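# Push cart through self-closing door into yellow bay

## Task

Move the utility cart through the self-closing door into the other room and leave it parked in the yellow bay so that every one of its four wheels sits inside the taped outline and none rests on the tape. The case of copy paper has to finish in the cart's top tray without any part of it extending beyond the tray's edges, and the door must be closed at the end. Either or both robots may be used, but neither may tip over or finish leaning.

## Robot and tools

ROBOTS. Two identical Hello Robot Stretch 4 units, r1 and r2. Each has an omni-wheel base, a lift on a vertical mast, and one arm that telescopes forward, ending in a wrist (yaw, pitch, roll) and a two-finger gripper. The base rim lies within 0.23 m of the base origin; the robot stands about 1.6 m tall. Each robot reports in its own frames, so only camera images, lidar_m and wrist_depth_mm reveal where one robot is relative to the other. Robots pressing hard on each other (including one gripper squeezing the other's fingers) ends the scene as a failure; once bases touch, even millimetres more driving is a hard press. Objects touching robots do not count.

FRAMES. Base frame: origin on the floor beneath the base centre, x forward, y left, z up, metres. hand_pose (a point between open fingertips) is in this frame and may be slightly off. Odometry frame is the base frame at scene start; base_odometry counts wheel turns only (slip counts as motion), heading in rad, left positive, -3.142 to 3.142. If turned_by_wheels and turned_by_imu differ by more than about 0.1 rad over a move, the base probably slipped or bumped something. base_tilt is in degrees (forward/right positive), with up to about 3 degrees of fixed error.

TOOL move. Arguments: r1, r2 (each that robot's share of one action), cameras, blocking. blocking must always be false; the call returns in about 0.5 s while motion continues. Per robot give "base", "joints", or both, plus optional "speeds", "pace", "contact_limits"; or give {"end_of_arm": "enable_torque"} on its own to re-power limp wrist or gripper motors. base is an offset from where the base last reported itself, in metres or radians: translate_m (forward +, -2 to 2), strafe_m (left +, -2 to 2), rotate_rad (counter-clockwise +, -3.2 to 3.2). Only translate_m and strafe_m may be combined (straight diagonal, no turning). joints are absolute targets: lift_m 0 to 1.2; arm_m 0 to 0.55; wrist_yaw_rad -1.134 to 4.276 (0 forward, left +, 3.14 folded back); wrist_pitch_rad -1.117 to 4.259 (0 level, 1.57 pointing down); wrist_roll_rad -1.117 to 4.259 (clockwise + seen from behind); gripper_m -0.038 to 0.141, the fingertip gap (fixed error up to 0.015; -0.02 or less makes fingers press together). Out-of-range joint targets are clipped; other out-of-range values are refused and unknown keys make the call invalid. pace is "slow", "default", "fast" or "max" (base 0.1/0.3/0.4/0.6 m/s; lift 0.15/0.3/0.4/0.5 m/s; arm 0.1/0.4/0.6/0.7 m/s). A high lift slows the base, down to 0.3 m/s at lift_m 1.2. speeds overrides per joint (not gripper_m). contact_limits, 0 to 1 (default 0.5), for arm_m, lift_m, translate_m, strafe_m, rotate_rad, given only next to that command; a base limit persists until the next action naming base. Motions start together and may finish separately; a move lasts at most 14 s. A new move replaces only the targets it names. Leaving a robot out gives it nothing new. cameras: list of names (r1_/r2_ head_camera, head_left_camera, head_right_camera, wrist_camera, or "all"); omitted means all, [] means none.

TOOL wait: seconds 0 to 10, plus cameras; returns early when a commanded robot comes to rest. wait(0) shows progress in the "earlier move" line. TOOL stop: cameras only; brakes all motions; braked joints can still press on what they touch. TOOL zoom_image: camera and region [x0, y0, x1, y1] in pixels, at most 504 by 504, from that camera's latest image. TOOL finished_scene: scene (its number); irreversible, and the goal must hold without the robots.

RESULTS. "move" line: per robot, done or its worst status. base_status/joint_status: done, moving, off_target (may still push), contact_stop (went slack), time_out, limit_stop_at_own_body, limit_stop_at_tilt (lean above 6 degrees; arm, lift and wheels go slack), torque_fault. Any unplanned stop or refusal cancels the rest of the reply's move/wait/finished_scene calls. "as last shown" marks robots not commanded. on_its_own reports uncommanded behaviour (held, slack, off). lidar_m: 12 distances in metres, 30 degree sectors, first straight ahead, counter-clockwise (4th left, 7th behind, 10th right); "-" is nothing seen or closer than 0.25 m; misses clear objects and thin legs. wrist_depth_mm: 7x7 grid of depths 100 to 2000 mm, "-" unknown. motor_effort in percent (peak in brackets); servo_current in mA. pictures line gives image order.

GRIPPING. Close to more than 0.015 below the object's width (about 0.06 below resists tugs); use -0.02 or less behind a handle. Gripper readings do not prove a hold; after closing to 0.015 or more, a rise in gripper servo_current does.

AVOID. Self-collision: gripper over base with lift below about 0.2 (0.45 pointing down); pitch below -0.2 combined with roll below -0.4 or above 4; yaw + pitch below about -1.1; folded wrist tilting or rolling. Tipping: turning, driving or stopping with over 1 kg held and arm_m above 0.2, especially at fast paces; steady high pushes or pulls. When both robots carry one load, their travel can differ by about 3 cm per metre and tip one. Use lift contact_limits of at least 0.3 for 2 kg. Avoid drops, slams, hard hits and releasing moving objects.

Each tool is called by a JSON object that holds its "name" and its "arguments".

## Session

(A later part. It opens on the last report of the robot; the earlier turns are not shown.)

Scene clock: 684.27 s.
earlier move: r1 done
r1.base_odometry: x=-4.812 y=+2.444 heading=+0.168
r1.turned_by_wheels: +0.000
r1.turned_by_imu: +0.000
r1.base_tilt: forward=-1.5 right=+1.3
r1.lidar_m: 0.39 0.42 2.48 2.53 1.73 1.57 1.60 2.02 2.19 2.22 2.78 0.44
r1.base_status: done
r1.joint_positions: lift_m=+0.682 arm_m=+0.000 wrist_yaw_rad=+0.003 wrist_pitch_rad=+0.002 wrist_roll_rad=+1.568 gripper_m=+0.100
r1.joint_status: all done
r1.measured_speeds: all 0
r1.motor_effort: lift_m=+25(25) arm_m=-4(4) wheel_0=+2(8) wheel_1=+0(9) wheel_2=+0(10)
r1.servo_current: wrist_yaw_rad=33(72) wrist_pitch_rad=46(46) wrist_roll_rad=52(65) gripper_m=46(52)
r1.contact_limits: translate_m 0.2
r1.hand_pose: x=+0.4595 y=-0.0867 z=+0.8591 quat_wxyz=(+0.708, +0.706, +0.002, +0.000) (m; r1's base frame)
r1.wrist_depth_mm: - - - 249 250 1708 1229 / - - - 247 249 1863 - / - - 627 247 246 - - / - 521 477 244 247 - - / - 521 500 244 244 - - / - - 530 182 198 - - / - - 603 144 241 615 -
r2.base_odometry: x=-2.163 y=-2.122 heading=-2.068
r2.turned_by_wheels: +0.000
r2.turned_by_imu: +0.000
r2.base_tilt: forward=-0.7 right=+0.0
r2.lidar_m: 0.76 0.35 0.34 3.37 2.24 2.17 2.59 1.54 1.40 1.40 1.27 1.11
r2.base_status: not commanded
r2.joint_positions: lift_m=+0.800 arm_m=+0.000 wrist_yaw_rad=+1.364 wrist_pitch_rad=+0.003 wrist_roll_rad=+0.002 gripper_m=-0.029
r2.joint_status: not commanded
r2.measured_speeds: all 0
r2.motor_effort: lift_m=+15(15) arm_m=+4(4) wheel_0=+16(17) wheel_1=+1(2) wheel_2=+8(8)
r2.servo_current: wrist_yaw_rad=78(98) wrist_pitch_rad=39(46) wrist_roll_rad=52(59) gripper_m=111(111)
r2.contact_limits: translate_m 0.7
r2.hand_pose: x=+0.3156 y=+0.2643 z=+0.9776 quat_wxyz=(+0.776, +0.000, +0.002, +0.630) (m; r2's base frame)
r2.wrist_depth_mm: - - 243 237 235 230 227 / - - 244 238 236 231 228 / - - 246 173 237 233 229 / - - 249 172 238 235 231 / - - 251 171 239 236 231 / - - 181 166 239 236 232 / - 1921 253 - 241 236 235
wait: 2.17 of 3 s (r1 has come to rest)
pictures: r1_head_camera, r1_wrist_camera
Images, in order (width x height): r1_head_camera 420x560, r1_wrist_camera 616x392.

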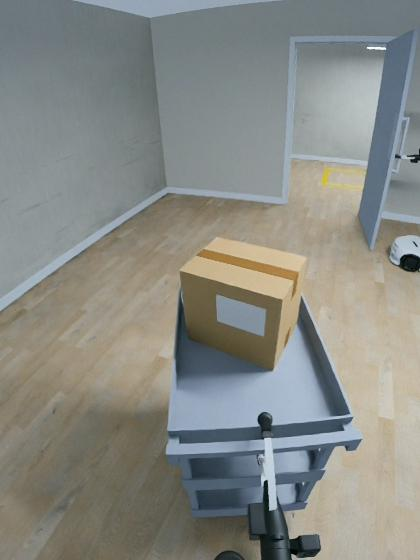

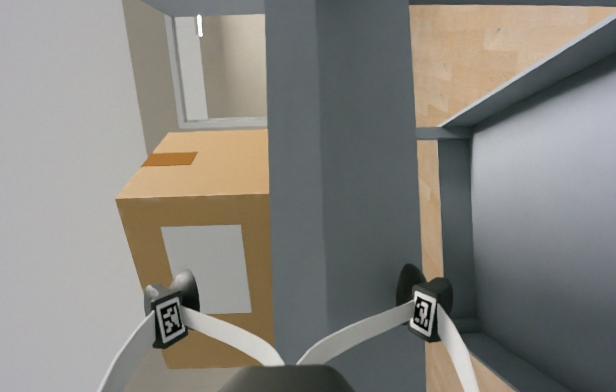

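{"name": "zoom_image", "arguments": {"camera": "r1_wrist_camera", "region": [200, 100, 500, 392]}}

{"name": "zoom_image", "arguments": {"camera": "r1_head_camera", "region": [150, 380, 400, 560]}}

Scaled by 1.680.

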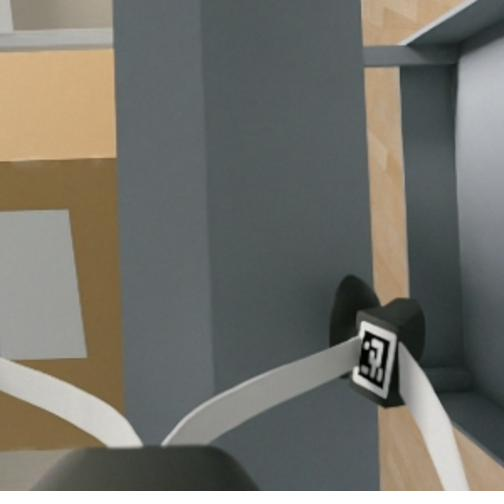

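Scaled by 2.016 from the camera's 420x560 image, which has a finer 600x800 frame.

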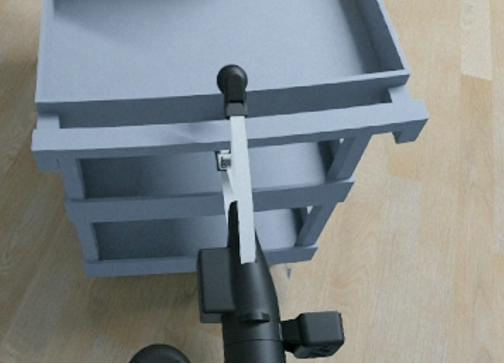

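{"name": "move", "arguments": {"blocking": false, "r1": {"base":{"translate_m":0.035},"contact_limits":{"translate_m":0.1},"pace":"slow"}, "cameras": []}}

{"name": "wait", "arguments": {"seconds": 2, "cameras": ["r1_wrist_camera","r1_head_camera"]}}

Scene clock: 714.93 s.
move: r1 moving
r1.base_odometry: x=-4.799 y=+2.446 heading=+0.168
r1.turned_by_wheels: +0.000
r1.turned_by_imu: +0.000
r1.base_tilt: forward=-1.6 right=+1.3
r1.lidar_m: 0.37 0.38 2.45 2.53 1.74 1.59 1.60 2.04 2.21 2.25 2.76 0.44
r1.base_status: translate_m moving
r1.joint_positions: lift_m=+0.682 arm_m=+0.000 wrist_yaw_rad=+0.003 wrist_pitch_rad=+0.002 wrist_roll_rad=+1.569 gripper_m=+0.100
r1.joint_status: not commanded
r1.measured_speeds: translate_m=+0.048 strafe_m=-0.001 rotate_rad=-0.002 lift_m=+0.000 arm_m=+0.000 wrist_yaw_rad=+0.000 wrist_pitch_rad=+0.000 wrist_roll_rad=+0.000
r1.motor_effort: lift_m=+25(25) arm_m=+0(4) wheel_0=+6(10) wheel_1=+5(6) wheel_2=-8(8)
r1.servo_current: wrist_yaw_rad=39(65) wrist_pitch_rad=46(46) wrist_roll_rad=59(65) gripper_m=39(46)
r1.contact_limits: translate_m 0.1
r1.hand_pose: x=+0.4595 y=-0.0867 z=+0.8591 quat_wxyz=(+0.708, +0.706, +0.002, +0.000) (m; r1's base frame)
r1.wrist_depth_mm: - - - 249 251 1661 1205 / - - - 247 250 1756 - / - - 661 245 247 - - / - 508 477 243 243 - - / - 508 492 181 242 - - / - - 517 180 213 - - / - - 585 141 238 170 -
r2: as last shown
r2.base_tilt: forward=-0.7 right=+0.1
r2.lidar_m: 0.75 0.34 0.38 3.37 2.21 2.19 2.52 1.55 1.38 1.40 1.25 1.10
r2.motor_effort: lift_m=+15(15) arm_m=+4(4) wheel_0=+17(17) wheel_1=+1(1) wheel_2=+7(8)
r2.servo_current: wrist_yaw_rad=85(85) wrist_pitch_rad=39(46) wrist_roll_rad=52(52) gripper_m=98(104)
r2.contact_limits: translate_m 0.7
r2.wrist_depth_mm: - - 244 236 234 230 226 / - - 244 238 236 231 228 / - - 247 173 237 233 229 / - - 248 172 239 234 231 / - - 250 171 240 236 232 / - - 181 167 239 236 234 / - 1921 254 - 241 236 236
pictures: none
No camera images: "cameras" was empty.

Scene clock: 715.90 s.
earlier move: r1 done
r1.base_odometry: x=-4.777 y=+2.450 heading=+0.168
r1.turned_by_wheels: +0.000
r1.turned_by_imu: +0.000
r1.base_tilt: forward=-1.6 right=+1.3
r1.lidar_m: 0.38 0.42 2.48 2.54 1.79 1.60 1.62 2.07 2.22 2.23 2.78 0.43
r1.base_status: done
r1.joint_positions: lift_m=+0.682 arm_m=+0.000 wrist_yaw_rad=+0.003 wrist_pitch_rad=+0.002 wrist_roll_rad=+1.569 gripper_m=+0.100
r1.joint_status: not commanded
r1.measured_speeds: all 0
r1.motor_effort: lift_m=+25(25) arm_m=+4(4) wheel_0=+4(10) wheel_1=+3(6) wheel_2=-2(8)
r1.servo_current: wrist_yaw_rad=39(65) wrist_pitch_rad=39(52) wrist_roll_rad=52(72) gripper_m=39(46)
r1.contact_limits: translate_m 0.1
r1.hand_pose: x=+0.4595 y=-0.0867 z=+0.8591 quat_wxyz=(+0.708, +0.706, +0.002, +0.000) (m; r1's base frame)
r1.wrist_depth_mm: - - - 245 248 1708 1182 / - - - 246 245 1863 - / - - 603 245 245 - - / - 504 473 244 244 - - / - 525 500 183 243 - - / - - 535 182 198 - - / - - - 144 242 1661 -
r2.base_odometry: x=-2.163 y=-2.122 heading=-2.068
r2.turned_by_wheels: +0.000
r2.turned_by_imu: +0.000
r2.base_tilt: forward=-0.7 right=+0.0
r2.lidar_m: 0.77 0.33 0.36 3.37 2.17 2.17 2.53 1.56 1.38 1.39 1.24 1.09
r2.base_status: not commanded
r2.joint_positions: lift_m=+0.800 arm_m=+0.000 wrist_yaw_rad=+1.364 wrist_pitch_rad=+0.003 wrist_roll_rad=+0.002 gripper_m=-0.029
r2.joint_status: not commanded
r2.measured_speeds: all 0
r2.motor_effort: lift_m=+15(15) arm_m=+4(4) wheel_0=+17(17) wheel_1=+1(1) wheel_2=+7(8)
r2.servo_current: wrist_yaw_rad=72(91) wrist_pitch_rad=46(46) wrist_roll_rad=46(59) gripper_m=98(104)
r2.contact_limits: translate_m 0.7
r2.hand_pose: x=+0.3156 y=+0.2643 z=+0.9776 quat_wxyz=(+0.776, +0.000, +0.002, +0.630) (m; r2's base frame)
r2.wrist_depth_mm: - - 244 236 235 231 227 / - - 244 239 236 231 228 / - - 246 173 238 232 229 / - - 248 172 238 234 231 / - - 249 172 239 235 232 / - - 181 166 238 236 234 / - 1983 253 - 242 235 235
wait: 0.97 of 2 s (r1 has come to rest)
pictures: r1_head_camera, r1_wrist_camera
Images, in order (width x height): r1_head_camera 420x560, r1_wrist_camera 616x392.

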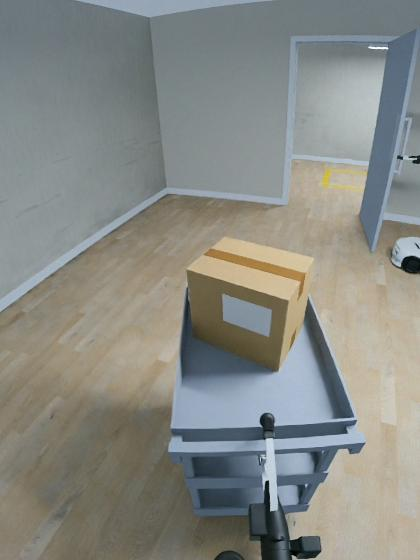

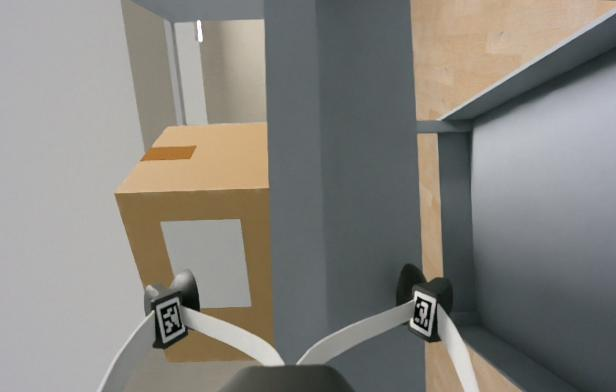

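{"name": "move", "arguments": {"blocking": false, "r1": {"base":{"translate_m":-0.012},"joints":{"lift_m":0.687},"contact_limits":{"translate_m":0.2},"pace":"slow"}, "cameras": []}}

{"name": "wait", "arguments": {"seconds": 2, "cameras": []}}

{"name": "move", "arguments": {"blocking": false, "r1": {"joints":{"gripper_m":-0.03}}, "cameras": []}}

{"name": "wait", "arguments": {"seconds": 3, "cameras": ["r1_wrist_camera","r1_head_camera"]}}

Scene clock: 732.77 s.
move: r1 moving
r1.base_odometry: x=-4.787 y=+2.448 heading=+0.168
r1.turned_by_wheels: +0.000
r1.turned_by_imu: -0.001
r1.base_tilt: forward=-1.6 right=+1.3
r1.lidar_m: 0.39 0.43 2.47 2.53 1.77 1.60 1.62 2.06 2.22 2.25 2.77 0.43
r1.base_status: translate_m moving
r1.joint_positions: lift_m=+0.686 arm_m=+0.000 wrist_yaw_rad=+0.003 wrist_pitch_rad=+0.002 wrist_roll_rad=+1.569 gripper_m=+0.100
r1.joint_status: lift_m moving
r1.measured_speeds: translate_m=-0.019 strafe_m=+0.000 rotate_rad=+0.000 lift_m=+0.000 arm_m=+0.000 wrist_yaw_rad=+0.000 wrist_pitch_rad=+0.000 wrist_roll_rad=+0.000
r1.motor_effort: lift_m=+25(27) arm_m=+4(4) wheel_0=+0(5) wheel_1=-5(5) wheel_2=+2(6)
r1.servo_current: wrist_yaw_rad=46(65) wrist_pitch_rad=46(46) wrist_roll_rad=59(59) gripper_m=39(52)
r1.contact_limits: translate_m 0.2
r1.hand_pose: x=+0.4595 y=-0.0867 z=+0.8641 quat_wxyz=(+0.708, +0.706, +0.002, +0.000) (m; r1's base frame)
r1.wrist_depth_mm: - - - 257 255 1756 1182 / - - - 255 256 1808 - / - - 615 254 254 - - / - 512 480 253 254 - - / - - 521 252 252 - - / - - 549 251 197 - - / - - - 144 252 1661 -
r2: as last shown
r2.base_tilt: forward=-0.7 right=+0.1
r2.lidar_m: 0.76 0.34 0.37 3.37 2.15 2.14 2.54 1.56 1.39 1.36 1.26 1.13
r2.motor_effort: lift_m=+15(15) arm_m=+4(4) wheel_0=+17(17) wheel_1=+1(1) wheel_2=+8(8)
r2.servo_current: wrist_yaw_rad=78(91) wrist_pitch_rad=39(46) wrist_roll_rad=33(52) gripper_m=98(111)
r2.contact_limits: translate_m 0.7
r2.wrist_depth_mm: - - 244 236 235 230 226 / - - 246 238 236 231 229 / - - 247 173 237 233 229 / - - 248 172 239 234 230 / - - 249 172 240 236 232 / - - 181 166 238 236 233 / - 1921 252 - 242 236 236
pictures: none
No camera images: "cameras" was empty.

Scene clock: 733.23 s.
earlier move: r1 done
r1.base_odometry: x=-4.789 y=+2.448 heading=+0.168
r1.turned_by_wheels: +0.000
r1.turned_by_imu: +0.000
r1.base_tilt: forward=-1.6 right=+1.3
r1.lidar_m: 0.42 0.42 2.47 2.53 1.78 1.58 1.61 2.01 2.21 2.26 2.79 0.45
r1.base_status: done
r1.joint_positions: lift_m=+0.686 arm_m=+0.000 wrist_yaw_rad=+0.003 wrist_pitch_rad=+0.002 wrist_roll_rad=+1.569 gripper_m=+0.100
r1.joint_status: all done
r1.measured_speeds: all 0
r1.motor_effort: lift_m=+25(27) arm_m=+4(4) wheel_0=-4(5) wheel_1=-4(5) wheel_2=+2(6)
r1.servo_current: wrist_yaw_rad=46(65) wrist_pitch_rad=39(46) wrist_roll_rad=46(65) gripper_m=39(52)
r1.contact_limits: translate_m 0.2
r1.hand_pose: x=+0.4595 y=-0.0867 z=+0.8641 quat_wxyz=(+0.708, +0.706, +0.002, +0.000) (m; r1's base frame)
r1.wrist_depth_mm: - - - 258 259 1756 1205 / - - - 256 257 1808 - / - - 615 256 256 - - / - 517 484 255 255 - - / - - 517 253 254 - - / - - 544 254 198 - - / - - - 144 253 1661 -
r2.base_odometry: x=-2.163 y=-2.122 heading=-2.068
r2.turned_by_wheels: +0.000
r2.turned_by_imu: +0.000
r2.base_tilt: forward=-0.7 right=+0.0
r2.lidar_m: 0.78 0.33 0.39 3.36 2.20 2.16 2.54 1.55 1.38 1.38 1.26 1.11
r2.base_status: not commanded
r2.joint_positions: lift_m=+0.800 arm_m=+0.000 wrist_yaw_rad=+1.364 wrist_pitch_rad=+0.003 wrist_roll_rad=+0.002 gripper_m=-0.029
r2.joint_status: not commanded
r2.measured_speeds: all 0
r2.motor_effort: lift_m=+15(15) arm_m=+4(4) wheel_0=+17(17) wheel_1=+1(1) wheel_2=+8(8)
r2.servo_current: wrist_yaw_rad=78(91) wrist_pitch_rad=39(46) wrist_roll_rad=46(59) gripper_m=98(111)
r2.contact_limits: translate_m 0.7
r2.hand_pose: x=+0.3156 y=+0.2643 z=+0.9776 quat_wxyz=(+0.776, +0.000, +0.002, +0.630) (m; r2's base frame)
r2.wrist_depth_mm: - - 243 236 235 231 228 / - - 245 238 235 231 229 / - - 245 173 237 233 229 / - - 248 173 239 234 230 / - - 249 171 240 236 231 / - - 182 166 238 237 233 / - 1983 253 - 242 236 235
wait: 0.47 of 2 s (r1 has come to rest)
pictures: none
No camera images: "cameras" was empty.

Scene clock: 733.73 s.
move: r1 moving
r1.base_odometry: x=-4.789 y=+2.448 heading=+0.168
r1.turned_by_wheels: +0.000
r1.turned_by_imu: +0.000
r1.base_tilt: forward=-1.6 right=+1.3
r1.lidar_m: 0.40 0.42 2.47 2.55 1.79 1.60 1.62 2.06 2.20 2.25 2.74 0.46
r1.base_status: not commanded
r1.joint_positions: lift_m=+0.686 arm_m=+0.000 wrist_yaw_rad=+0.003 wrist_pitch_rad=+0.002 wrist_roll_rad=+1.569 gripper_m=+0.084
r1.joint_status: gripper_m moving
r1.measured_speeds: all 0
r1.motor_effort: lift_m=+25(25) arm_m=+4(4) wheel_0=-4(4) wheel_1=-4(4) wheel_2=+2(2)
r1.servo_current: wrist_yaw_rad=33(65) wrist_pitch_rad=39(46) wrist_roll_rad=59(65) gripper_m=91(91)
r1.contact_limits: translate_m 0.2
r1.hand_pose: x=+0.4595 y=-0.0867 z=+0.8641 quat_wxyz=(+0.708, +0.706, +0.002, +0.000) (m; r1's base frame)
r1.wrist_depth_mm: - - - 259 258 1756 1229 / - - - 259 258 1863 - / - - 615 256 257 - - / - 521 488 256 256 - - / - - 517 254 256 - - / - - 212 253 194 - - / - - - 143 252 1661 -
r2: as last shown
r2.base_tilt: forward=-0.7 right=+0.1
r2.lidar_m: 0.77 0.32 0.37 3.38 2.18 2.15 2.58 1.56 1.38 1.40 1.25 1.11
r2.motor_effort: lift_m=+15(15) arm_m=+4(4) wheel_0=+16(17) wheel_1=+1(1) wheel_2=+7(8)
r2.servo_current: wrist_yaw_rad=78(98) wrist_pitch_rad=39(46) wrist_roll_rad=46(59) gripper_m=111(111)
r2.contact_limits: translate_m 0.7
r2.wrist_depth_mm: - - 243 236 235 230 228 / - - 245 238 236 231 228 / - - 246 173 236 233 229 / - - 248 173 238 233 231 / - - 249 172 239 236 232 / - - 181 166 239 236 233 / - 1983 253 - 241 236 235
pictures: none
No camera images: "cameras" was empty.

Scene clock: 735.23 s.
earlier move: r1 done
r1.base_odometry: x=-4.789 y=+2.448 heading=+0.168
r1.turned_by_wheels: +0.000
r1.turned_by_imu: +0.000
r1.base_tilt: forward=-1.6 right=+1.3
r1.lidar_m: 0.40 0.41 2.48 2.54 1.78 1.60 1.62 2.02 2.21 2.23 2.78 0.45
r1.base_status: not commanded
r1.joint_positions: lift_m=+0.686 arm_m=+0.000 wrist_yaw_rad=+0.003 wrist_pitch_rad=+0.005 wrist_roll_rad=+1.569 gripper_m=-0.029
r1.joint_status: all done
r1.measured_speeds: all 0
r1.motor_effort: lift_m=+25(25) arm_m=-2(4) wheel_0=-4(4) wheel_1=-4(4) wheel_2=+2(2)
r1.servo_current: wrist_yaw_rad=46(72) wrist_pitch_rad=52(52) wrist_roll_rad=52(65) gripper_m=78(189)
r1.contact_limits: translate_m 0.2
r1.hand_pose: x=+0.4595 y=-0.0867 z=+0.8634 quat_wxyz=(+0.708, +0.706, +0.003, -0.001) (m; r1's base frame)
r1.wrist_depth_mm: - - - 248 250 1708 1205 / - - - 249 250 1808 - / - - 585 249 248 - - / - 480 484 247 249 - - / - - 517 247 248 - - / - - 204 196 181 - - / - 156 - 186 248 139 -
r2.base_odometry: x=-2.163 y=-2.122 heading=-2.068
r2.turned_by_wheels: +0.000
r2.turned_by_imu: +0.000
r2.base_tilt: forward=-0.8 right=+0.0
r2.lidar_m: 0.77 0.35 0.38 3.37 2.19 2.16 2.53 1.55 1.39 1.39 1.27 1.09
r2.base_status: not commanded
r2.joint_positions: lift_m=+0.800 arm_m=+0.000 wrist_yaw_rad=+1.364 wrist_pitch_rad=+0.003 wrist_roll_rad=+0.002 gripper_m=-0.029
r2.joint_status: not commanded
r2.measured_speeds: all 0
r2.motor_effort: lift_m=+15(15) arm_m=+4(4) wheel_0=+17(17) wheel_1=+1(1) wheel_2=+8(8)
r2.servo_current: wrist_yaw_rad=78(98) wrist_pitch_rad=39(46) wrist_roll_rad=46(65) gripper_m=104(111)
r2.contact_limits: translate_m 0.7
r2.hand_pose: x=+0.3156 y=+0.2643 z=+0.9776 quat_wxyz=(+0.776, +0.000, +0.002, +0.630) (m; r2's base frame)
r2.wrist_depth_mm: - - 243 236 235 230 227 / - - 245 238 236 230 228 / - - 247 173 236 232 229 / - - 248 173 239 234 230 / - - 249 171 240 234 232 / - - 181 166 239 238 234 / - 1983 253 - 242 236 235
wait: 1.50 of 3 s (r1 has come to rest)
pictures: r1_head_camera, r1_wrist_camera
Images, in order (width x height): r1_head_camera 420x560, r1_wrist_camera 616x392.

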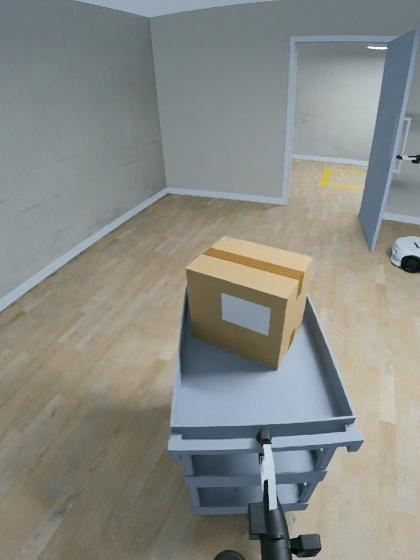

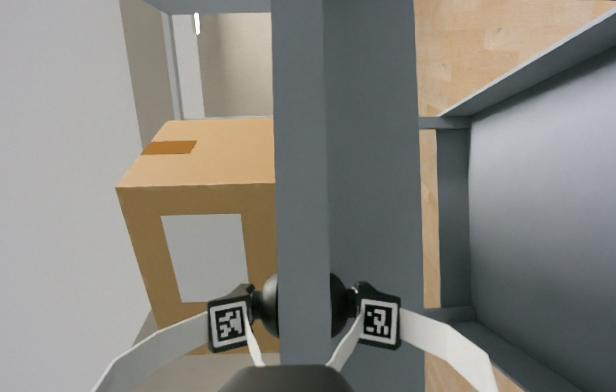

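{"name": "move", "arguments": {"blocking": false, "r1": {"base":{"translate_m":0.15,"strafe_m":0.15},"contact_limits":{"translate_m":0.5},"pace":"slow"}, "cameras": []}}

{"name": "wait", "arguments": {"seconds": 4, "cameras": ["r1_wrist_camera","r1_head_camera"]}}

Scene clock: 749.33 s.
move: r1 moving
r1.base_odometry: x=-4.782 y=+2.458 heading=+0.168
r1.turned_by_wheels: +0.000
r1.turned_by_imu: +0.000
r1.base_tilt: forward=-1.6 right=+1.2
r1.lidar_m: 0.38 0.40 2.47 2.53 1.78 1.60 1.61 2.05 2.23 2.26 2.79 0.41
r1.base_status: translate_m moving; strafe_m moving
r1.joint_positions: lift_m=+0.686 arm_m=+0.000 wrist_yaw_rad=+0.003 wrist_pitch_rad=+0.005 wrist_roll_rad=+1.569 gripper_m=-0.029
r1.joint_status: not commanded
r1.measured_speeds: translate_m=+0.036 strafe_m=+0.036 rotate_rad=+0.000 lift_m=+0.000 arm_m=+0.000 wrist_yaw_rad=+0.000 wrist_pitch_rad=+0.000 wrist_roll_rad=+0.000
r1.motor_effort: lift_m=+25(25) arm_m=-4(4) wheel_0=-4(7) wheel_1=+7(9) wheel_2=-6(7)
r1.servo_current: wrist_yaw_rad=59(65) wrist_pitch_rad=46(46) wrist_roll_rad=52(52) gripper_m=65(85)
r1.contact_limits: translate_m 0.5
r1.hand_pose: x=+0.4595 y=-0.0867 z=+0.8634 quat_wxyz=(+0.708, +0.706, +0.003, -0.001) (m; r1's base frame)
r1.wrist_depth_mm: - - - 252 253 1661 1182 / - - - 251 251 1808 - / - - 621 249 249 - - / - 512 477 248 248 - - / - 525 500 245 247 - - / - - 204 194 182 - - / - 157 591 148 243 139 -
r2: as last shown
r2.base_tilt: forward=-0.7 right=+0.1
r2.lidar_m: 0.76 0.34 0.37 3.36 2.15 2.16 2.53 1.58 1.39 1.39 1.22 1.11
r2.servo_current: wrist_yaw_rad=72(98) wrist_pitch_rad=46(46) wrist_roll_rad=52(59) gripper_m=104(104)
r2.contact_limits: translate_m 0.7
r2.wrist_depth_mm: - - 243 236 235 230 227 / - - 245 237 236 230 228 / - - 247 173 236 233 230 / - - 248 173 238 234 230 / - - 250 172 240 235 232 / - - 181 167 239 236 233 / - 1921 253 - 241 236 234
pictures: none
No camera images: "cameras" was empty.

Scene clock: 752.20 s.
earlier move: r1 done
r1.base_odometry: x=-4.666 y=+2.621 heading=+0.168
r1.turned_by_wheels: +0.000
r1.turned_by_imu: +0.001
r1.base_tilt: forward=-1.6 right=+1.3
r1.lidar_m: 0.39 2.54 2.29 2.31 1.88 1.67 1.69 2.16 2.41 2.43 2.98 0.40
r1.base_status: done
r1.joint_positions: lift_m=+0.686 arm_m=+0.000 wrist_yaw_rad=-0.003 wrist_pitch_rad=+0.007 wrist_roll_rad=+1.569 gripper_m=-0.029
r1.joint_status: not commanded
r1.measured_speeds: all 0
r1.motor_effort: lift_m=+25(25) arm_m=+5(5) wheel_0=-3(9) wheel_1=+4(9) wheel_2=-5(13)
r1.servo_current: wrist_yaw_rad=59(78) wrist_pitch_rad=46(59) wrist_roll_rad=46(65) gripper_m=52(85)
r1.contact_limits: translate_m 0.5
r1.hand_pose: x=+0.4589 y=-0.0883 z=+0.8626 quat_wxyz=(+0.708, +0.706, +0.001, -0.004) (m; r1's base frame)
r1.wrist_depth_mm: - - - 144 201 - - / - 530 496 148 206 - - / - 439 436 151 211 - - / - 492 484 156 218 - - / - - 564 162 224 - - / - - 209 176 181 1808 - / - - 176 127 238 137 -
r2.base_odometry: x=-2.163 y=-2.122 heading=-2.068
r2.turned_by_wheels: +0.000
r2.turned_by_imu: +0.000
r2.base_tilt: forward=-0.7 right=+0.0
r2.lidar_m: 0.76 0.35 0.37 3.38 2.13 2.07 2.56 1.58 1.37 1.39 1.23 1.11
r2.base_status: not commanded
r2.joint_positions: lift_m=+0.800 arm_m=+0.000 wrist_yaw_rad=+1.364 wrist_pitch_rad=+0.003 wrist_roll_rad=+0.002 gripper_m=-0.029
r2.joint_status: not commanded
r2.measured_speeds: all 0
r2.motor_effort: lift_m=+15(15) arm_m=+4(4) wheel_0=+17(17) wheel_1=+1(2) wheel_2=+8(8)
r2.servo_current: wrist_yaw_rad=85(98) wrist_pitch_rad=46(46) wrist_roll_rad=46(65) gripper_m=104(104)
r2.contact_limits: translate_m 0.7
r2.hand_pose: x=+0.3156 y=+0.2643 z=+0.9776 quat_wxyz=(+0.776, +0.000, +0.002, +0.630) (m; r2's base frame)
r2.wrist_depth_mm: - - 244 236 235 230 227 / - - 246 238 236 232 229 / - - 247 173 237 233 229 / - - 248 172 239 235 230 / - - 248 172 240 234 231 / - - 181 166 238 236 234 / - 1863 253 - 241 236 235
wait: 2.87 of 4 s (r1 has come to rest)
pictures: r1_head_camera, r1_wrist_camera
Images, in order (width x height): r1_head_camera 420x560, r1_wrist_camera 616x392.

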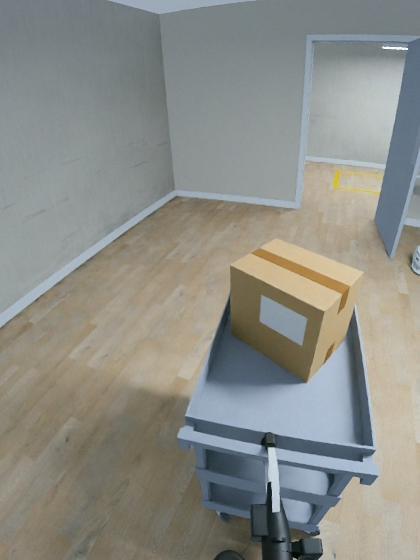

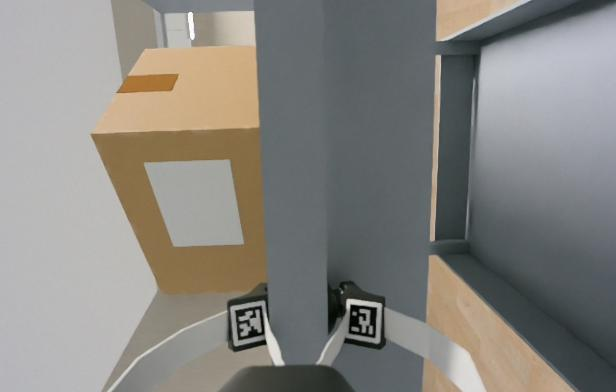

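{"name": "move", "arguments": {"blocking": false, "r1": {"base":{"rotate_rad":-0.2},"contact_limits":{"rotate_rad":0.5},"pace":"slow"}, "cameras": []}}

{"name": "wait", "arguments": {"seconds": 3, "cameras": []}}

{"name": "move", "arguments": {"blocking": false, "r1": {"base":{"translate_m":0.12,"strafe_m":0.22},"contact_limits":{"translate_m":0.5},"pace":"slow"}, "cameras": []}}

{"name": "wait", "arguments": {"seconds": 5, "cameras": ["r1_wrist_camera","r1_head_camera"]}}

Scene clock: 764.27 s.
move: r1 moving
r1.base_odometry: x=-4.666 y=+2.621 heading=+0.046
r1.turned_by_wheels: -0.122
r1.turned_by_imu: -0.122
r1.base_tilt: forward=-1.6 right=+1.2
r1.lidar_m: 0.38 0.42 2.29 2.29 1.97 1.70 1.69 1.99 2.39 2.40 2.77 0.41
r1.base_status: rotate_rad moving
r1.joint_positions: lift_m=+0.686 arm_m=+0.000 wrist_yaw_rad=+0.004 wrist_pitch_rad=+0.007 wrist_roll_rad=+1.569 gripper_m=-0.029
r1.joint_status: not commanded
r1.measured_speeds: translate_m=+0.001 strafe_m=+0.002 rotate_rad=-0.417 lift_m=+0.000 arm_m=+0.000 wrist_yaw_rad=+0.000 wrist_pitch_rad=+0.000 wrist_roll_rad=+0.000
r1.motor_effort: lift_m=+25(25) arm_m=+5(5) wheel_0=+9(12) wheel_1=+4(8) wheel_2=+6(7)
r1.servo_current: wrist_yaw_rad=52(59) wrist_pitch_rad=52(52) wrist_roll_rad=46(59) gripper_m=52(59)
r1.contact_limits: rotate_rad 0.5
r1.hand_pose: x=+0.4595 y=-0.0864 z=+0.8626 quat_wxyz=(+0.708, +0.706, +0.004, -0.001) (m; r1's base frame)
r1.wrist_depth_mm: - - - 209 212 1537 - / - - 597 156 216 - - / - 488 466 216 219 - - / - 469 462 161 223 - - / - 544 525 164 228 - - / - - 569 176 185 - - / - - 176 - 235 137 -
r2: as last shown
r2.base_tilt: forward=-0.7 right=+0.1
r2.lidar_m: 0.77 0.33 0.35 3.38 2.12 2.11 2.54 1.59 1.40 1.39 1.27 1.12
r2.motor_effort: lift_m=+15(15) arm_m=+4(4) wheel_0=+16(17) wheel_1=+1(1) wheel_2=+8(8)
r2.servo_current: wrist_yaw_rad=78(91) wrist_pitch_rad=46(46) wrist_roll_rad=52(65) gripper_m=104(104)
r2.contact_limits: translate_m 0.7
r2.wrist_depth_mm: - - 244 236 234 231 228 / - - 244 237 236 231 229 / - - 246 174 236 232 229 / - - 248 172 238 233 230 / - - 249 172 240 235 231 / - - 182 166 239 236 234 / - 1983 252 - 242 236 234
pictures: none
No camera images: "cameras" was empty.

Scene clock: 764.93 s.
earlier move: r1 done
r1.base_odometry: x=-4.666 y=+2.621 heading=-0.032
r1.turned_by_wheels: -0.078
r1.turned_by_imu: -0.078
r1.base_tilt: forward=-1.6 right=+1.3
r1.lidar_m: 0.37 0.40 2.30 2.29 2.07 1.70 1.68 1.85 2.41 2.41 2.65 0.42
r1.base_status: done
r1.joint_positions: lift_m=+0.686 arm_m=+0.000 wrist_yaw_rad=+0.003 wrist_pitch_rad=+0.007 wrist_roll_rad=+1.569 gripper_m=-0.029
r1.joint_status: not commanded
r1.measured_speeds: all 0
r1.motor_effort: lift_m=+25(25) arm_m=+5(5) wheel_0=+5(12) wheel_1=+3(8) wheel_2=+1(7)
r1.servo_current: wrist_yaw_rad=46(65) wrist_pitch_rad=46(59) wrist_roll_rad=52(59) gripper_m=52(59)
r1.contact_limits: rotate_rad 0.5
r1.hand_pose: x=+0.4594 y=-0.0866 z=+0.8626 quat_wxyz=(+0.708, +0.706, +0.004, -0.002) (m; r1's base frame)
r1.wrist_depth_mm: - - - 236 236 1661 1229 / - - - 234 235 1756 - / - - 597 233 234 - - / - 469 459 171 233 - - / - 492 480 170 231 - - / - - 210 176 182 - - / - - 179 126 229 137 -
r2.base_odometry: x=-2.163 y=-2.122 heading=-2.068
r2.turned_by_wheels: +0.000
r2.turned_by_imu: +0.000
r2.base_tilt: forward=-0.7 right=+0.0
r2.lidar_m: 0.76 0.34 0.36 3.38 2.10 2.10 2.53 1.58 1.40 1.40 1.25 1.10
r2.base_status: not commanded
r2.joint_positions: lift_m=+0.800 arm_m=+0.000 wrist_yaw_rad=+1.364 wrist_pitch_rad=+0.003 wrist_roll_rad=+0.002 gripper_m=-0.029
r2.joint_status: not commanded
r2.measured_speeds: all 0
r2.motor_effort: lift_m=+15(15) arm_m=+4(4) wheel_0=+17(17) wheel_1=+1(1) wheel_2=+8(8)
r2.servo_current: wrist_yaw_rad=78(91) wrist_pitch_rad=39(46) wrist_roll_rad=39(65) gripper_m=111(111)
r2.contact_limits: translate_m 0.7
r2.hand_pose: x=+0.3156 y=+0.2643 z=+0.9776 quat_wxyz=(+0.776, +0.000, +0.002, +0.630) (m; r2's base frame)
r2.wrist_depth_mm: - - 243 236 235 230 226 / - - 245 239 236 231 228 / - - 247 173 236 232 229 / - - 247 172 238 233 231 / - - 250 172 240 236 232 / - - 182 166 239 236 233 / - 1921 252 - 242 236 235
wait: 0.67 of 3 s (r1 has come to rest)
pictures: none
No camera images: "cameras" was empty.

Scene clock: 765.43 s.
move: r1 moving
r1.base_odometry: x=-4.660 y=+2.631 heading=-0.032
r1.turned_by_wheels: +0.000
r1.turned_by_imu: +0.000
r1.base_tilt: forward=-1.6 right=+1.2
r1.lidar_m: 0.38 0.40 2.29 2.26 2.09 1.70 1.69 1.86 2.45 2.41 2.70 0.41
r1.base_status: translate_m moving; strafe_m moving
r1.joint_positions: lift_m=+0.686 arm_m=+0.000 wrist_yaw_rad=+0.002 wrist_pitch_rad=+0.007 wrist_roll_rad=+1.569 gripper_m=-0.029
r1.joint_status: not commanded
r1.measured_speeds: translate_m=+0.023 strafe_m=+0.043 rotate_rad=-0.004 lift_m=+0.000 arm_m=+0.000 wrist_yaw_rad=-0.021 wrist_pitch_rad=+0.000 wrist_roll_rad=+0.000
r1.motor_effort: lift_m=+25(25) arm_m=+5(5) wheel_0=-4(5) wheel_1=+8(9) wheel_2=-6(6)
r1.servo_current: wrist_yaw_rad=52(59) wrist_pitch_rad=52(59) wrist_roll_rad=39(59) gripper_m=52(59)
r1.contact_limits: translate_m 0.5
r1.hand_pose: x=+0.4593 y=-0.0868 z=+0.8626 quat_wxyz=(+0.708, +0.706, +0.003, -0.002) (m; r1's base frame)
r1.wrist_depth_mm: - - - 242 244 1618 1182 / - - - 238 239 1808 - / - - 647 236 237 - - / - 492 466 174 236 - - / - 484 477 172 232 - - / - - 187 175 182 - - / - - 179 126 227 128 -
r2: as last shown
r2.lidar_m: 0.77 0.33 0.35 3.38 2.08 2.08 2.59 1.56 1.39 1.37 1.27 1.13
r2.motor_effort: lift_m=+15(15) arm_m=+4(4) wheel_0=+16(17) wheel_1=+1(1) wheel_2=+8(8)
r2.servo_current: wrist_yaw_rad=91(98) wrist_pitch_rad=52(52) wrist_roll_rad=46(59) gripper_m=104(111)
r2.contact_limits: translate_m 0.7
r2.wrist_depth_mm: - - 244 236 234 231 227 / - - 244 237 236 231 228 / - - 247 173 236 233 229 / - - 248 172 239 234 230 / - - 249 171 240 236 231 / - - 182 166 239 236 233 / - 1983 253 - 243 236 235
pictures: none
No camera images: "cameras" was empty.

Scene clock: 768.73 s.
earlier move: r1 done
r1.base_odometry: x=-4.539 y=+2.837 heading=-0.032
r1.turned_by_wheels: +0.000
r1.turned_by_imu: +0.001
r1.base_tilt: forward=-1.6 right=+1.3
r1.lidar_m: 0.40 0.45 2.06 2.06 2.19 1.79 1.75 2.01 2.66 2.63 2.92 0.43
r1.base_status: done
r1.joint_positions: lift_m=+0.686 arm_m=+0.000 wrist_yaw_rad=-0.003 wrist_pitch_rad=+0.007 wrist_roll_rad=+1.569 gripper_m=-0.029
r1.joint_status: not commanded
r1.measured_speeds: all 0
r1.motor_effort: lift_m=+25(25) arm_m=+5(5) wheel_0=-5(10) wheel_1=+3(9) wheel_2=-2(9)
r1.servo_current: wrist_yaw_rad=59(72) wrist_pitch_rad=46(59) wrist_roll_rad=39(72) gripper_m=52(59)
r1.contact_limits: translate_m 0.5
r1.hand_pose: x=+0.4589 y=-0.0883 z=+0.8626 quat_wxyz=(+0.708, +0.706, +0.002, -0.004) (m; r1's base frame)
r1.wrist_depth_mm: - - - 152 210 1576 - / - - 574 153 213 - - / - 449 442 216 217 - - / - 477 473 160 221 - - / - - 530 164 226 - - / - - 205 168 181 - - / - - 176 - 236 137 -
r2.base_odometry: x=-2.163 y=-2.122 heading=-2.068
r2.turned_by_wheels: +0.000
r2.turned_by_imu: +0.000
r2.base_tilt: forward=-0.7 right=+0.0
r2.lidar_m: 0.75 0.35 0.35 3.39 2.07 2.22 2.55 1.57 1.40 1.40 1.28 1.13
r2.base_status: not commanded
r2.joint_positions: lift_m=+0.800 arm_m=+0.000 wrist_yaw_rad=+1.364 wrist_pitch_rad=+0.003 wrist_roll_rad=+0.002 gripper_m=-0.029
r2.joint_status: not commanded
r2.measured_speeds: all 0
r2.motor_effort: lift_m=+15(15) arm_m=+4(4) wheel_0=+17(17) wheel_1=+1(1) wheel_2=+8(8)
r2.servo_current: wrist_yaw_rad=85(98) wrist_pitch_rad=46(52) wrist_roll_rad=59(65) gripper_m=98(111)
r2.contact_limits: translate_m 0.7
r2.hand_pose: x=+0.3156 y=+0.2643 z=+0.9776 quat_wxyz=(+0.776, +0.000, +0.002, +0.630) (m; r2's base frame)
r2.wrist_depth_mm: - - 243 235 235 230 227 / - - 245 238 236 230 228 / - - 246 173 237 233 229 / - - 248 172 239 234 230 / - - 249 172 239 236 232 / - - 182 166 240 236 233 / - 1921 253 - 241 236 235
wait: 3.30 of 5 s (r1 has come to rest)
pictures: r1_head_camera, r1_wrist_camera
Images, in order (width x height): r1_head_camera 420x560, r1_wrist_camera 616x392.

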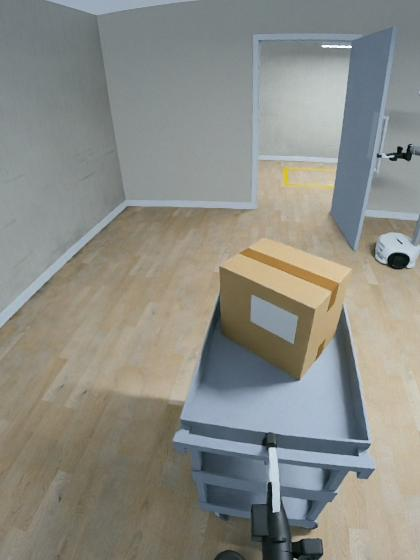

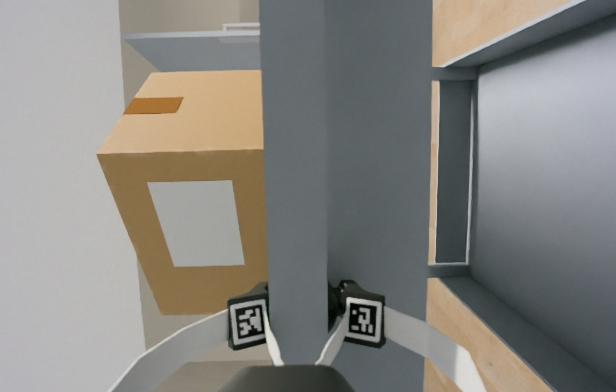

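{"name": "move", "arguments": {"blocking": false, "r1": {"base":{"rotate_rad":-0.14},"contact_limits":{"rotate_rad":0.5},"pace":"slow"}, "cameras": []}}

{"name": "wait", "arguments": {"seconds": 2, "cameras": []}}

{"name": "move", "arguments": {"blocking": false, "r1": {"base":{"translate_m":0.4},"contact_limits":{"translate_m":0.5},"pace":"slow"}, "cameras": []}}

{"name": "wait", "arguments": {"seconds": 6, "cameras": ["r1_wrist_camera","r1_head_camera"]}}

Scene clock: 788.50 s.
move: r1 moving
r1.base_odometry: x=-4.539 y=+2.837 heading=-0.141
r1.turned_by_wheels: -0.108
r1.turned_by_imu: -0.109
r1.base_tilt: forward=-1.6 right=+1.2
r1.lidar_m: 0.39 0.40 2.10 2.06 2.22 1.81 1.76 1.88 2.71 2.64 2.81 0.41
r1.base_status: rotate_rad moving
r1.joint_positions: lift_m=+0.686 arm_m=+0.000 wrist_yaw_rad=+0.003 wrist_pitch_rad=+0.007 wrist_roll_rad=+1.569 gripper_m=-0.029
r1.joint_status: not commanded
r1.measured_speeds: translate_m=+0.000 strafe_m=-0.001 rotate_rad=-0.269 lift_m=+0.000 arm_m=+0.000 wrist_yaw_rad=+0.000 wrist_pitch_rad=+0.000 wrist_roll_rad=+0.000
r1.motor_effort: lift_m=+25(25) arm_m=+4(5) wheel_0=+9(12) wheel_1=+3(8) wheel_2=+4(7)
r1.servo_current: wrist_yaw_rad=46(65) wrist_pitch_rad=52(52) wrist_roll_rad=65(65) gripper_m=52(59)
r1.contact_limits: rotate_rad 0.5
r1.hand_pose: x=+0.4595 y=-0.0865 z=+0.8626 quat_wxyz=(+0.708, +0.706, +0.004, -0.001) (m; r1's base frame)
r1.wrist_depth_mm: - - - 216 216 1618 - / - - - 217 220 - - / - 530 496 220 223 - - / - 459 462 163 224 - - / - 525 512 166 229 - - / - - 544 176 184 - - / - - 175 - 233 137 -
r2: as last shown
r2.lidar_m: 0.76 0.34 0.37 3.38 2.08 2.23 2.58 1.57 1.40 1.40 1.28 1.13
r2.servo_current: wrist_yaw_rad=78(91) wrist_pitch_rad=39(46) wrist_roll_rad=52(59) gripper_m=104(111)
r2.contact_limits: translate_m 0.7
r2.wrist_depth_mm: - - 244 236 235 230 227 / - - 244 239 236 231 229 / - - 247 173 237 233 229 / - - 247 172 238 233 230 / - - 249 172 240 236 232 / - - 181 166 238 236 233 / - 1983 253 - 241 236 234
pictures: none
No camera images: "cameras" was empty.

Scene clock: 789.03 s.
earlier move: r1 done
r1.base_odometry: x=-4.539 y=+2.837 heading=-0.171
r1.turned_by_wheels: -0.031
r1.turned_by_imu: -0.031
r1.base_tilt: forward=-1.6 right=+1.3
r1.lidar_m: 0.41 0.40 2.13 2.05 2.21 1.84 1.75 1.89 2.66 2.64 2.77 0.40
r1.base_status: done
r1.joint_positions: lift_m=+0.686 arm_m=+0.000 wrist_yaw_rad=+0.003 wrist_pitch_rad=+0.007 wrist_roll_rad=+1.569 gripper_m=-0.029
r1.joint_status: not commanded
r1.measured_speeds: all 0
r1.motor_effort: lift_m=+25(25) arm_m=+4(5) wheel_0=+6(12) wheel_1=+3(8) wheel_2=+0(7)
r1.servo_current: wrist_yaw_rad=59(65) wrist_pitch_rad=52(52) wrist_roll_rad=39(65) gripper_m=59(59)
r1.contact_limits: rotate_rad 0.5
r1.hand_pose: x=+0.4594 y=-0.0866 z=+0.8626 quat_wxyz=(+0.708, +0.706, +0.004, -0.002) (m; r1's base frame)
r1.wrist_depth_mm: - - - 234 234 1618 1182 / - - - 233 233 1661 - / - - 597 232 233 - - / - 466 459 170 232 - - / - 488 484 170 231 - - / - - 512 176 181 - - / - - 179 126 229 137 -
r2.base_odometry: x=-2.163 y=-2.122 heading=-2.068
r2.turned_by_wheels: +0.000
r2.turned_by_imu: +0.000
r2.base_tilt: forward=-0.7 right=+0.0
r2.lidar_m: 0.76 0.33 0.36 3.37 2.06 2.20 2.56 1.55 1.39 1.38 1.27 1.11
r2.base_status: not commanded
r2.joint_positions: lift_m=+0.800 arm_m=+0.000 wrist_yaw_rad=+1.364 wrist_pitch_rad=+0.003 wrist_roll_rad=+0.002 gripper_m=-0.029
r2.joint_status: not commanded
r2.measured_speeds: all 0
r2.motor_effort: lift_m=+15(15) arm_m=+4(4) wheel_0=+17(17) wheel_1=+1(1) wheel_2=+7(8)
r2.servo_current: wrist_yaw_rad=85(91) wrist_pitch_rad=46(46) wrist_roll_rad=52(59) gripper_m=98(111)
r2.contact_limits: translate_m 0.7
r2.hand_pose: x=+0.3156 y=+0.2643 z=+0.9776 quat_wxyz=(+0.776, +0.000, +0.002, +0.630) (m; r2's base frame)
r2.wrist_depth_mm: - - 244 236 235 229 226 / - - 245 238 236 231 229 / - - 247 174 237 232 229 / - - 248 173 239 234 231 / - - 250 172 240 235 231 / - - 182 166 239 236 233 / - 1983 252 - 241 236 234
wait: 0.53 of 2 s (r1 has come to rest)
pictures: none
No camera images: "cameras" was empty.

Scene clock: 789.53 s.
move: r1 moving
r1.base_odometry: x=-4.527 y=+2.835 heading=-0.171
r1.turned_by_wheels: +0.000
r1.turned_by_imu: +0.001
r1.base_tilt: forward=-1.6 right=+1.3
r1.lidar_m: 0.37 0.39 2.17 2.05 2.20 1.85 1.77 1.85 2.67 2.64 2.76 0.43
r1.base_status: translate_m moving
r1.joint_positions: lift_m=+0.686 arm_m=+0.000 wrist_yaw_rad=+0.003 wrist_pitch_rad=+0.007 wrist_roll_rad=+1.569 gripper_m=-0.029
r1.joint_status: not commanded
r1.measured_speeds: translate_m=+0.049 strafe_m=+0.000 rotate_rad=-0.003 lift_m=+0.000 arm_m=+0.000 wrist_yaw_rad=-0.001 wrist_pitch_rad=+0.000 wrist_roll_rad=+0.000
r1.motor_effort: lift_m=+25(25) arm_m=+4(5) wheel_0=+7(10) wheel_1=+5(8) wheel_2=-6(9)
r1.servo_current: wrist_yaw_rad=59(59) wrist_pitch_rad=59(59) wrist_roll_rad=59(59) gripper_m=52(59)
r1.contact_limits: translate_m 0.5
r1.hand_pose: x=+0.4594 y=-0.0866 z=+0.8626 quat_wxyz=(+0.708, +0.706, +0.004, -0.002) (m; r1's base frame)
r1.wrist_depth_mm: - - - 238 239 1618 1205 / - - - 236 237 1756 - / - - 634 234 236 - - / - 492 459 172 233 - - / - 480 477 171 231 - - / - - 500 169 182 - - / - - 180 126 226 128 -
r2: as last shown
r2.base_tilt: forward=-0.7 right=+0.1
r2.lidar_m: 0.76 0.34 0.38 3.36 2.07 2.21 2.56 1.55 1.39 1.39 1.28 1.10
r2.servo_current: wrist_yaw_rad=78(85) wrist_pitch_rad=39(46) wrist_roll_rad=46(59) gripper_m=104(104)
r2.contact_limits: translate_m 0.7
r2.wrist_depth_mm: - - 244 236 235 231 227 / - - 245 238 236 231 229 / - - 247 173 236 233 229 / - - 248 172 237 234 230 / - - 249 172 239 235 232 / - - 181 167 238 236 233 / - 1983 254 - 241 236 235
pictures: none
No camera images: "cameras" was empty.

Scene clock: 794.30 s.
earlier move: r1 done
r1.base_odometry: x=-4.145 y=+2.769 heading=-0.171
r1.turned_by_wheels: +0.000
r1.turned_by_imu: +0.000
r1.base_tilt: forward=-1.6 right=+1.3
r1.lidar_m: 0.33 0.32 2.15 2.05 2.15 2.23 2.15 2.31 2.72 2.65 2.78 0.46
r1.base_status: done
r1.joint_positions: lift_m=+0.686 arm_m=+0.000 wrist_yaw_rad=+0.003 wrist_pitch_rad=+0.007 wrist_roll_rad=+1.569 gripper_m=-0.029
r1.joint_status: not commanded
r1.measured_speeds: all 0
r1.motor_effort: lift_m=+25(25) arm_m=+4(5) wheel_0=+4(10) wheel_1=+3(8) wheel_2=-1(9)
r1.servo_current: wrist_yaw_rad=52(78) wrist_pitch_rad=52(59) wrist_roll_rad=39(65) gripper_m=52(65)
r1.contact_limits: translate_m 0.5
r1.hand_pose: x=+0.4594 y=-0.0867 z=+0.8626 quat_wxyz=(+0.708, +0.706, +0.004, -0.002) (m; r1's base frame)
r1.wrist_depth_mm: - - - 242 - 1499 1138 / - - - - 312 1464 1118 / - - - - 282 1661 - / - - - 253 256 1863 - / - - 580 183 239 - - / - 452 208 177 183 - - / - 455 182 125 213 129 -
r2.base_odometry: x=-2.163 y=-2.122 heading=-2.068
r2.turned_by_wheels: +0.000
r2.turned_by_imu: +0.001
r2.base_tilt: forward=-0.7 right=+0.0
r2.lidar_m: 0.77 0.34 0.35 3.37 1.89 2.55 2.55 1.59 1.38 1.40 1.27 1.10
r2.base_status: not commanded
r2.joint_positions: lift_m=+0.800 arm_m=+0.000 wrist_yaw_rad=+1.364 wrist_pitch_rad=+0.003 wrist_roll_rad=+0.002 gripper_m=-0.029
r2.joint_status: not commanded
r2.measured_speeds: all 0
r2.motor_effort: lift_m=+15(15) arm_m=+4(4) wheel_0=+16(17) wheel_1=+1(2) wheel_2=+8(8)
r2.servo_current: wrist_yaw_rad=78(91) wrist_pitch_rad=46(52) wrist_roll_rad=46(59) gripper_m=104(111)
r2.contact_limits: translate_m 0.7
r2.hand_pose: x=+0.3156 y=+0.2643 z=+0.9776 quat_wxyz=(+0.776, +0.000, +0.002, +0.630) (m; r2's base frame)
r2.wrist_depth_mm: - - 244 236 235 230 227 / - - 245 238 236 230 228 / - - 246 173 236 232 229 / - - 249 172 238 235 230 / - - 250 171 239 236 232 / - - 181 166 239 236 233 / - 1921 253 - 242 236 235
wait: 4.77 of 6 s (r1 has come to rest)
pictures: r1_head_camera, r1_wrist_camera
Images, in order (width x height): r1_head_camera 420x560, r1_wrist_camera 616x392.

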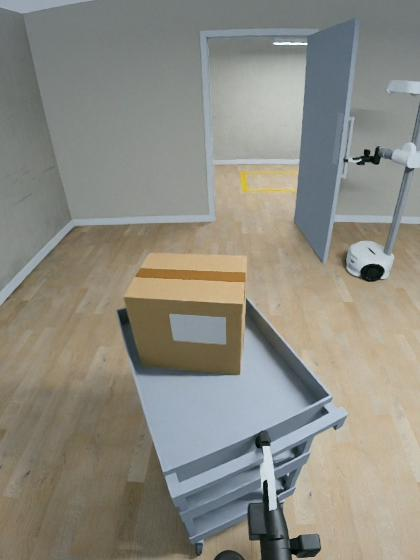

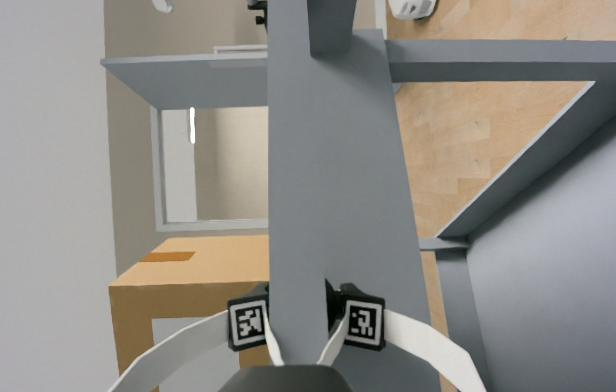

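{"name": "move", "arguments": {"blocking": false, "r1": {"base":{"strafe_m":0.32},"contact_limits":{"strafe_m":0.5},"pace":"slow"}, "cameras": []}}

{"name": "wait", "arguments": {"seconds": 5, "cameras": ["r1_wrist_camera","r1_head_camera"]}}

Scene clock: 828.70 s.
move: r1 moving
r1.base_odometry: x=-4.143 y=+2.783 heading=-0.171
r1.turned_by_wheels: +0.000
r1.turned_by_imu: +0.000
r1.base_tilt: forward=-1.6 right=+1.3
r1.lidar_m: 0.31 0.31 2.14 2.01 2.14 2.25 2.16 2.30 2.73 2.66 2.83 0.44
r1.base_status: strafe_m moving
r1.joint_positions: lift_m=+0.686 arm_m=+0.000 wrist_yaw_rad=+0.003 wrist_pitch_rad=+0.008 wrist_roll_rad=+1.569 gripper_m=-0.029
r1.joint_status: not commanded
r1.measured_speeds: translate_m=+0.000 strafe_m=+0.055 rotate_rad=+0.001 lift_m=+0.000 arm_m=+0.000 wrist_yaw_rad=+0.000 wrist_pitch_rad=+0.001 wrist_roll_rad=+0.000
r1.motor_effort: lift_m=+25(25) arm_m=+4(5) wheel_0=-8(8) wheel_1=+6(7) wheel_2=+0(1)
r1.servo_current: wrist_yaw_rad=46(59) wrist_pitch_rad=52(59) wrist_roll_rad=59(65) gripper_m=59(59)
r1.contact_limits: strafe_m 0.5
r1.hand_pose: x=+0.4595 y=-0.0867 z=+0.8625 quat_wxyz=(+0.708, +0.706, +0.004, -0.002) (m; r1's base frame)
r1.wrist_depth_mm: - - - - - 1576 1160 / - - - - 320 338 345 / - - - - 286 1661 - / - - - 254 258 1863 - / - - 621 185 241 - - / - 452 206 177 182 - - / - 449 183 - 211 128 -
r2: as last shown
r2.turned_by_imu: +0.000
r2.base_tilt: forward=-0.7 right=+0.1
r2.lidar_m: 0.77 0.33 0.37 3.36 1.88 2.62 2.56 1.58 1.39 1.38 1.26 1.10
r2.motor_effort: lift_m=+15(15) arm_m=+4(4) wheel_0=+17(17) wheel_1=+1(1) wheel_2=+8(8)
r2.servo_current: wrist_yaw_rad=78(85) wrist_pitch_rad=33(46) wrist_roll_rad=39(59) gripper_m=104(111)
r2.contact_limits: translate_m 0.7
r2.wrist_depth_mm: - - 244 236 235 231 226 / - - 245 238 236 231 228 / - - 246 173 236 232 229 / - - 247 172 238 234 230 / - - 250 172 239 235 231 / - - 181 166 239 236 233 / - 1983 253 - 241 236 235
pictures: none
No camera images: "cameras" was empty.

Scene clock: 832.53 s.
earlier move: r1 done
r1.base_odometry: x=-4.091 y=+3.084 heading=-0.171
r1.turned_by_wheels: +0.000
r1.turned_by_imu: +0.001
r1.base_tilt: forward=-1.6 right=+1.3
r1.lidar_m: 0.37 0.40 1.82 1.73 1.81 2.21 2.15 2.28 3.08 2.97 3.13 0.44
r1.base_status: done
r1.joint_positions: lift_m=+0.686 arm_m=+0.000 wrist_yaw_rad=-0.003 wrist_pitch_rad=+0.008 wrist_roll_rad=+1.569 gripper_m=-0.029
r1.joint_status: not commanded
r1.measured_speeds: all 0
r1.motor_effort: lift_m=+25(25) arm_m=+2(5) wheel_0=-3(12) wheel_1=+3(7) wheel_2=+1(2)
r1.servo_current: wrist_yaw_rad=46(78) wrist_pitch_rad=46(59) wrist_roll_rad=26(65) gripper_m=52(59)
r1.contact_limits: strafe_m 0.5
r1.hand_pose: x=+0.4590 y=-0.0882 z=+0.8625 quat_wxyz=(+0.708, +0.706, +0.002, -0.004) (m; r1's base frame)
r1.wrist_depth_mm: - - - 238 240 1708 1182 / - - - 236 238 1756 - / - - 634 235 236 - - / - 488 462 173 235 - - / - 484 477 171 231 - - / - - 206 175 181 - - / - - 179 - 229 138 -
r2.base_odometry: x=-2.163 y=-2.122 heading=-2.068
r2.turned_by_wheels: +0.000
r2.turned_by_imu: +0.001
r2.base_tilt: forward=-0.7 right=+0.1
r2.lidar_m: 0.76 0.33 0.36 3.37 1.93 4.69 2.55 1.57 1.38 1.39 1.27 1.12
r2.base_status: not commanded
r2.joint_positions: lift_m=+0.800 arm_m=+0.000 wrist_yaw_rad=+1.364 wrist_pitch_rad=+0.003 wrist_roll_rad=+0.002 gripper_m=-0.029
r2.joint_status: not commanded
r2.measured_speeds: all 0
r2.motor_effort: lift_m=+15(15) arm_m=+4(4) wheel_0=+17(17) wheel_1=+1(1) wheel_2=+8(8)
r2.servo_current: wrist_yaw_rad=72(98) wrist_pitch_rad=46(46) wrist_roll_rad=39(65) gripper_m=104(111)
r2.contact_limits: translate_m 0.7
r2.hand_pose: x=+0.3156 y=+0.2643 z=+0.9776 quat_wxyz=(+0.776, +0.000, +0.002, +0.630) (m; r2's base frame)
r2.wrist_depth_mm: - - 244 236 235 231 226 / - - 244 238 236 230 229 / - - 247 173 236 233 229 / - - 248 172 239 234 230 / - - 250 172 241 235 231 / - - 181 166 239 236 233 / 1921 1921 254 - 241 236 234
wait: 3.83 of 5 s (r1 has come to rest)
pictures: r1_head_camera, r1_wrist_camera
Images, in order (width x height): r1_head_camera 420x560, r1_wrist_camera 616x392.

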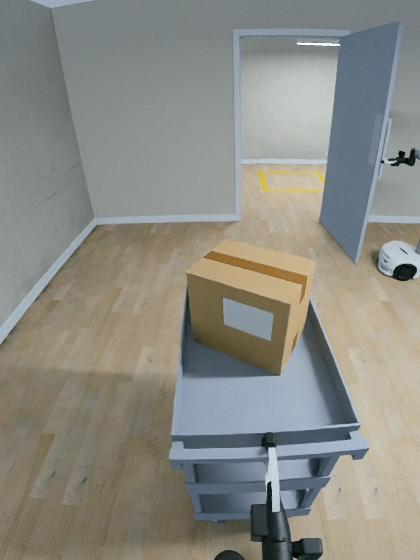

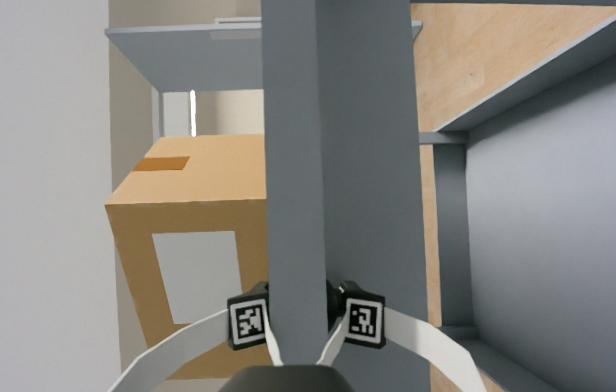

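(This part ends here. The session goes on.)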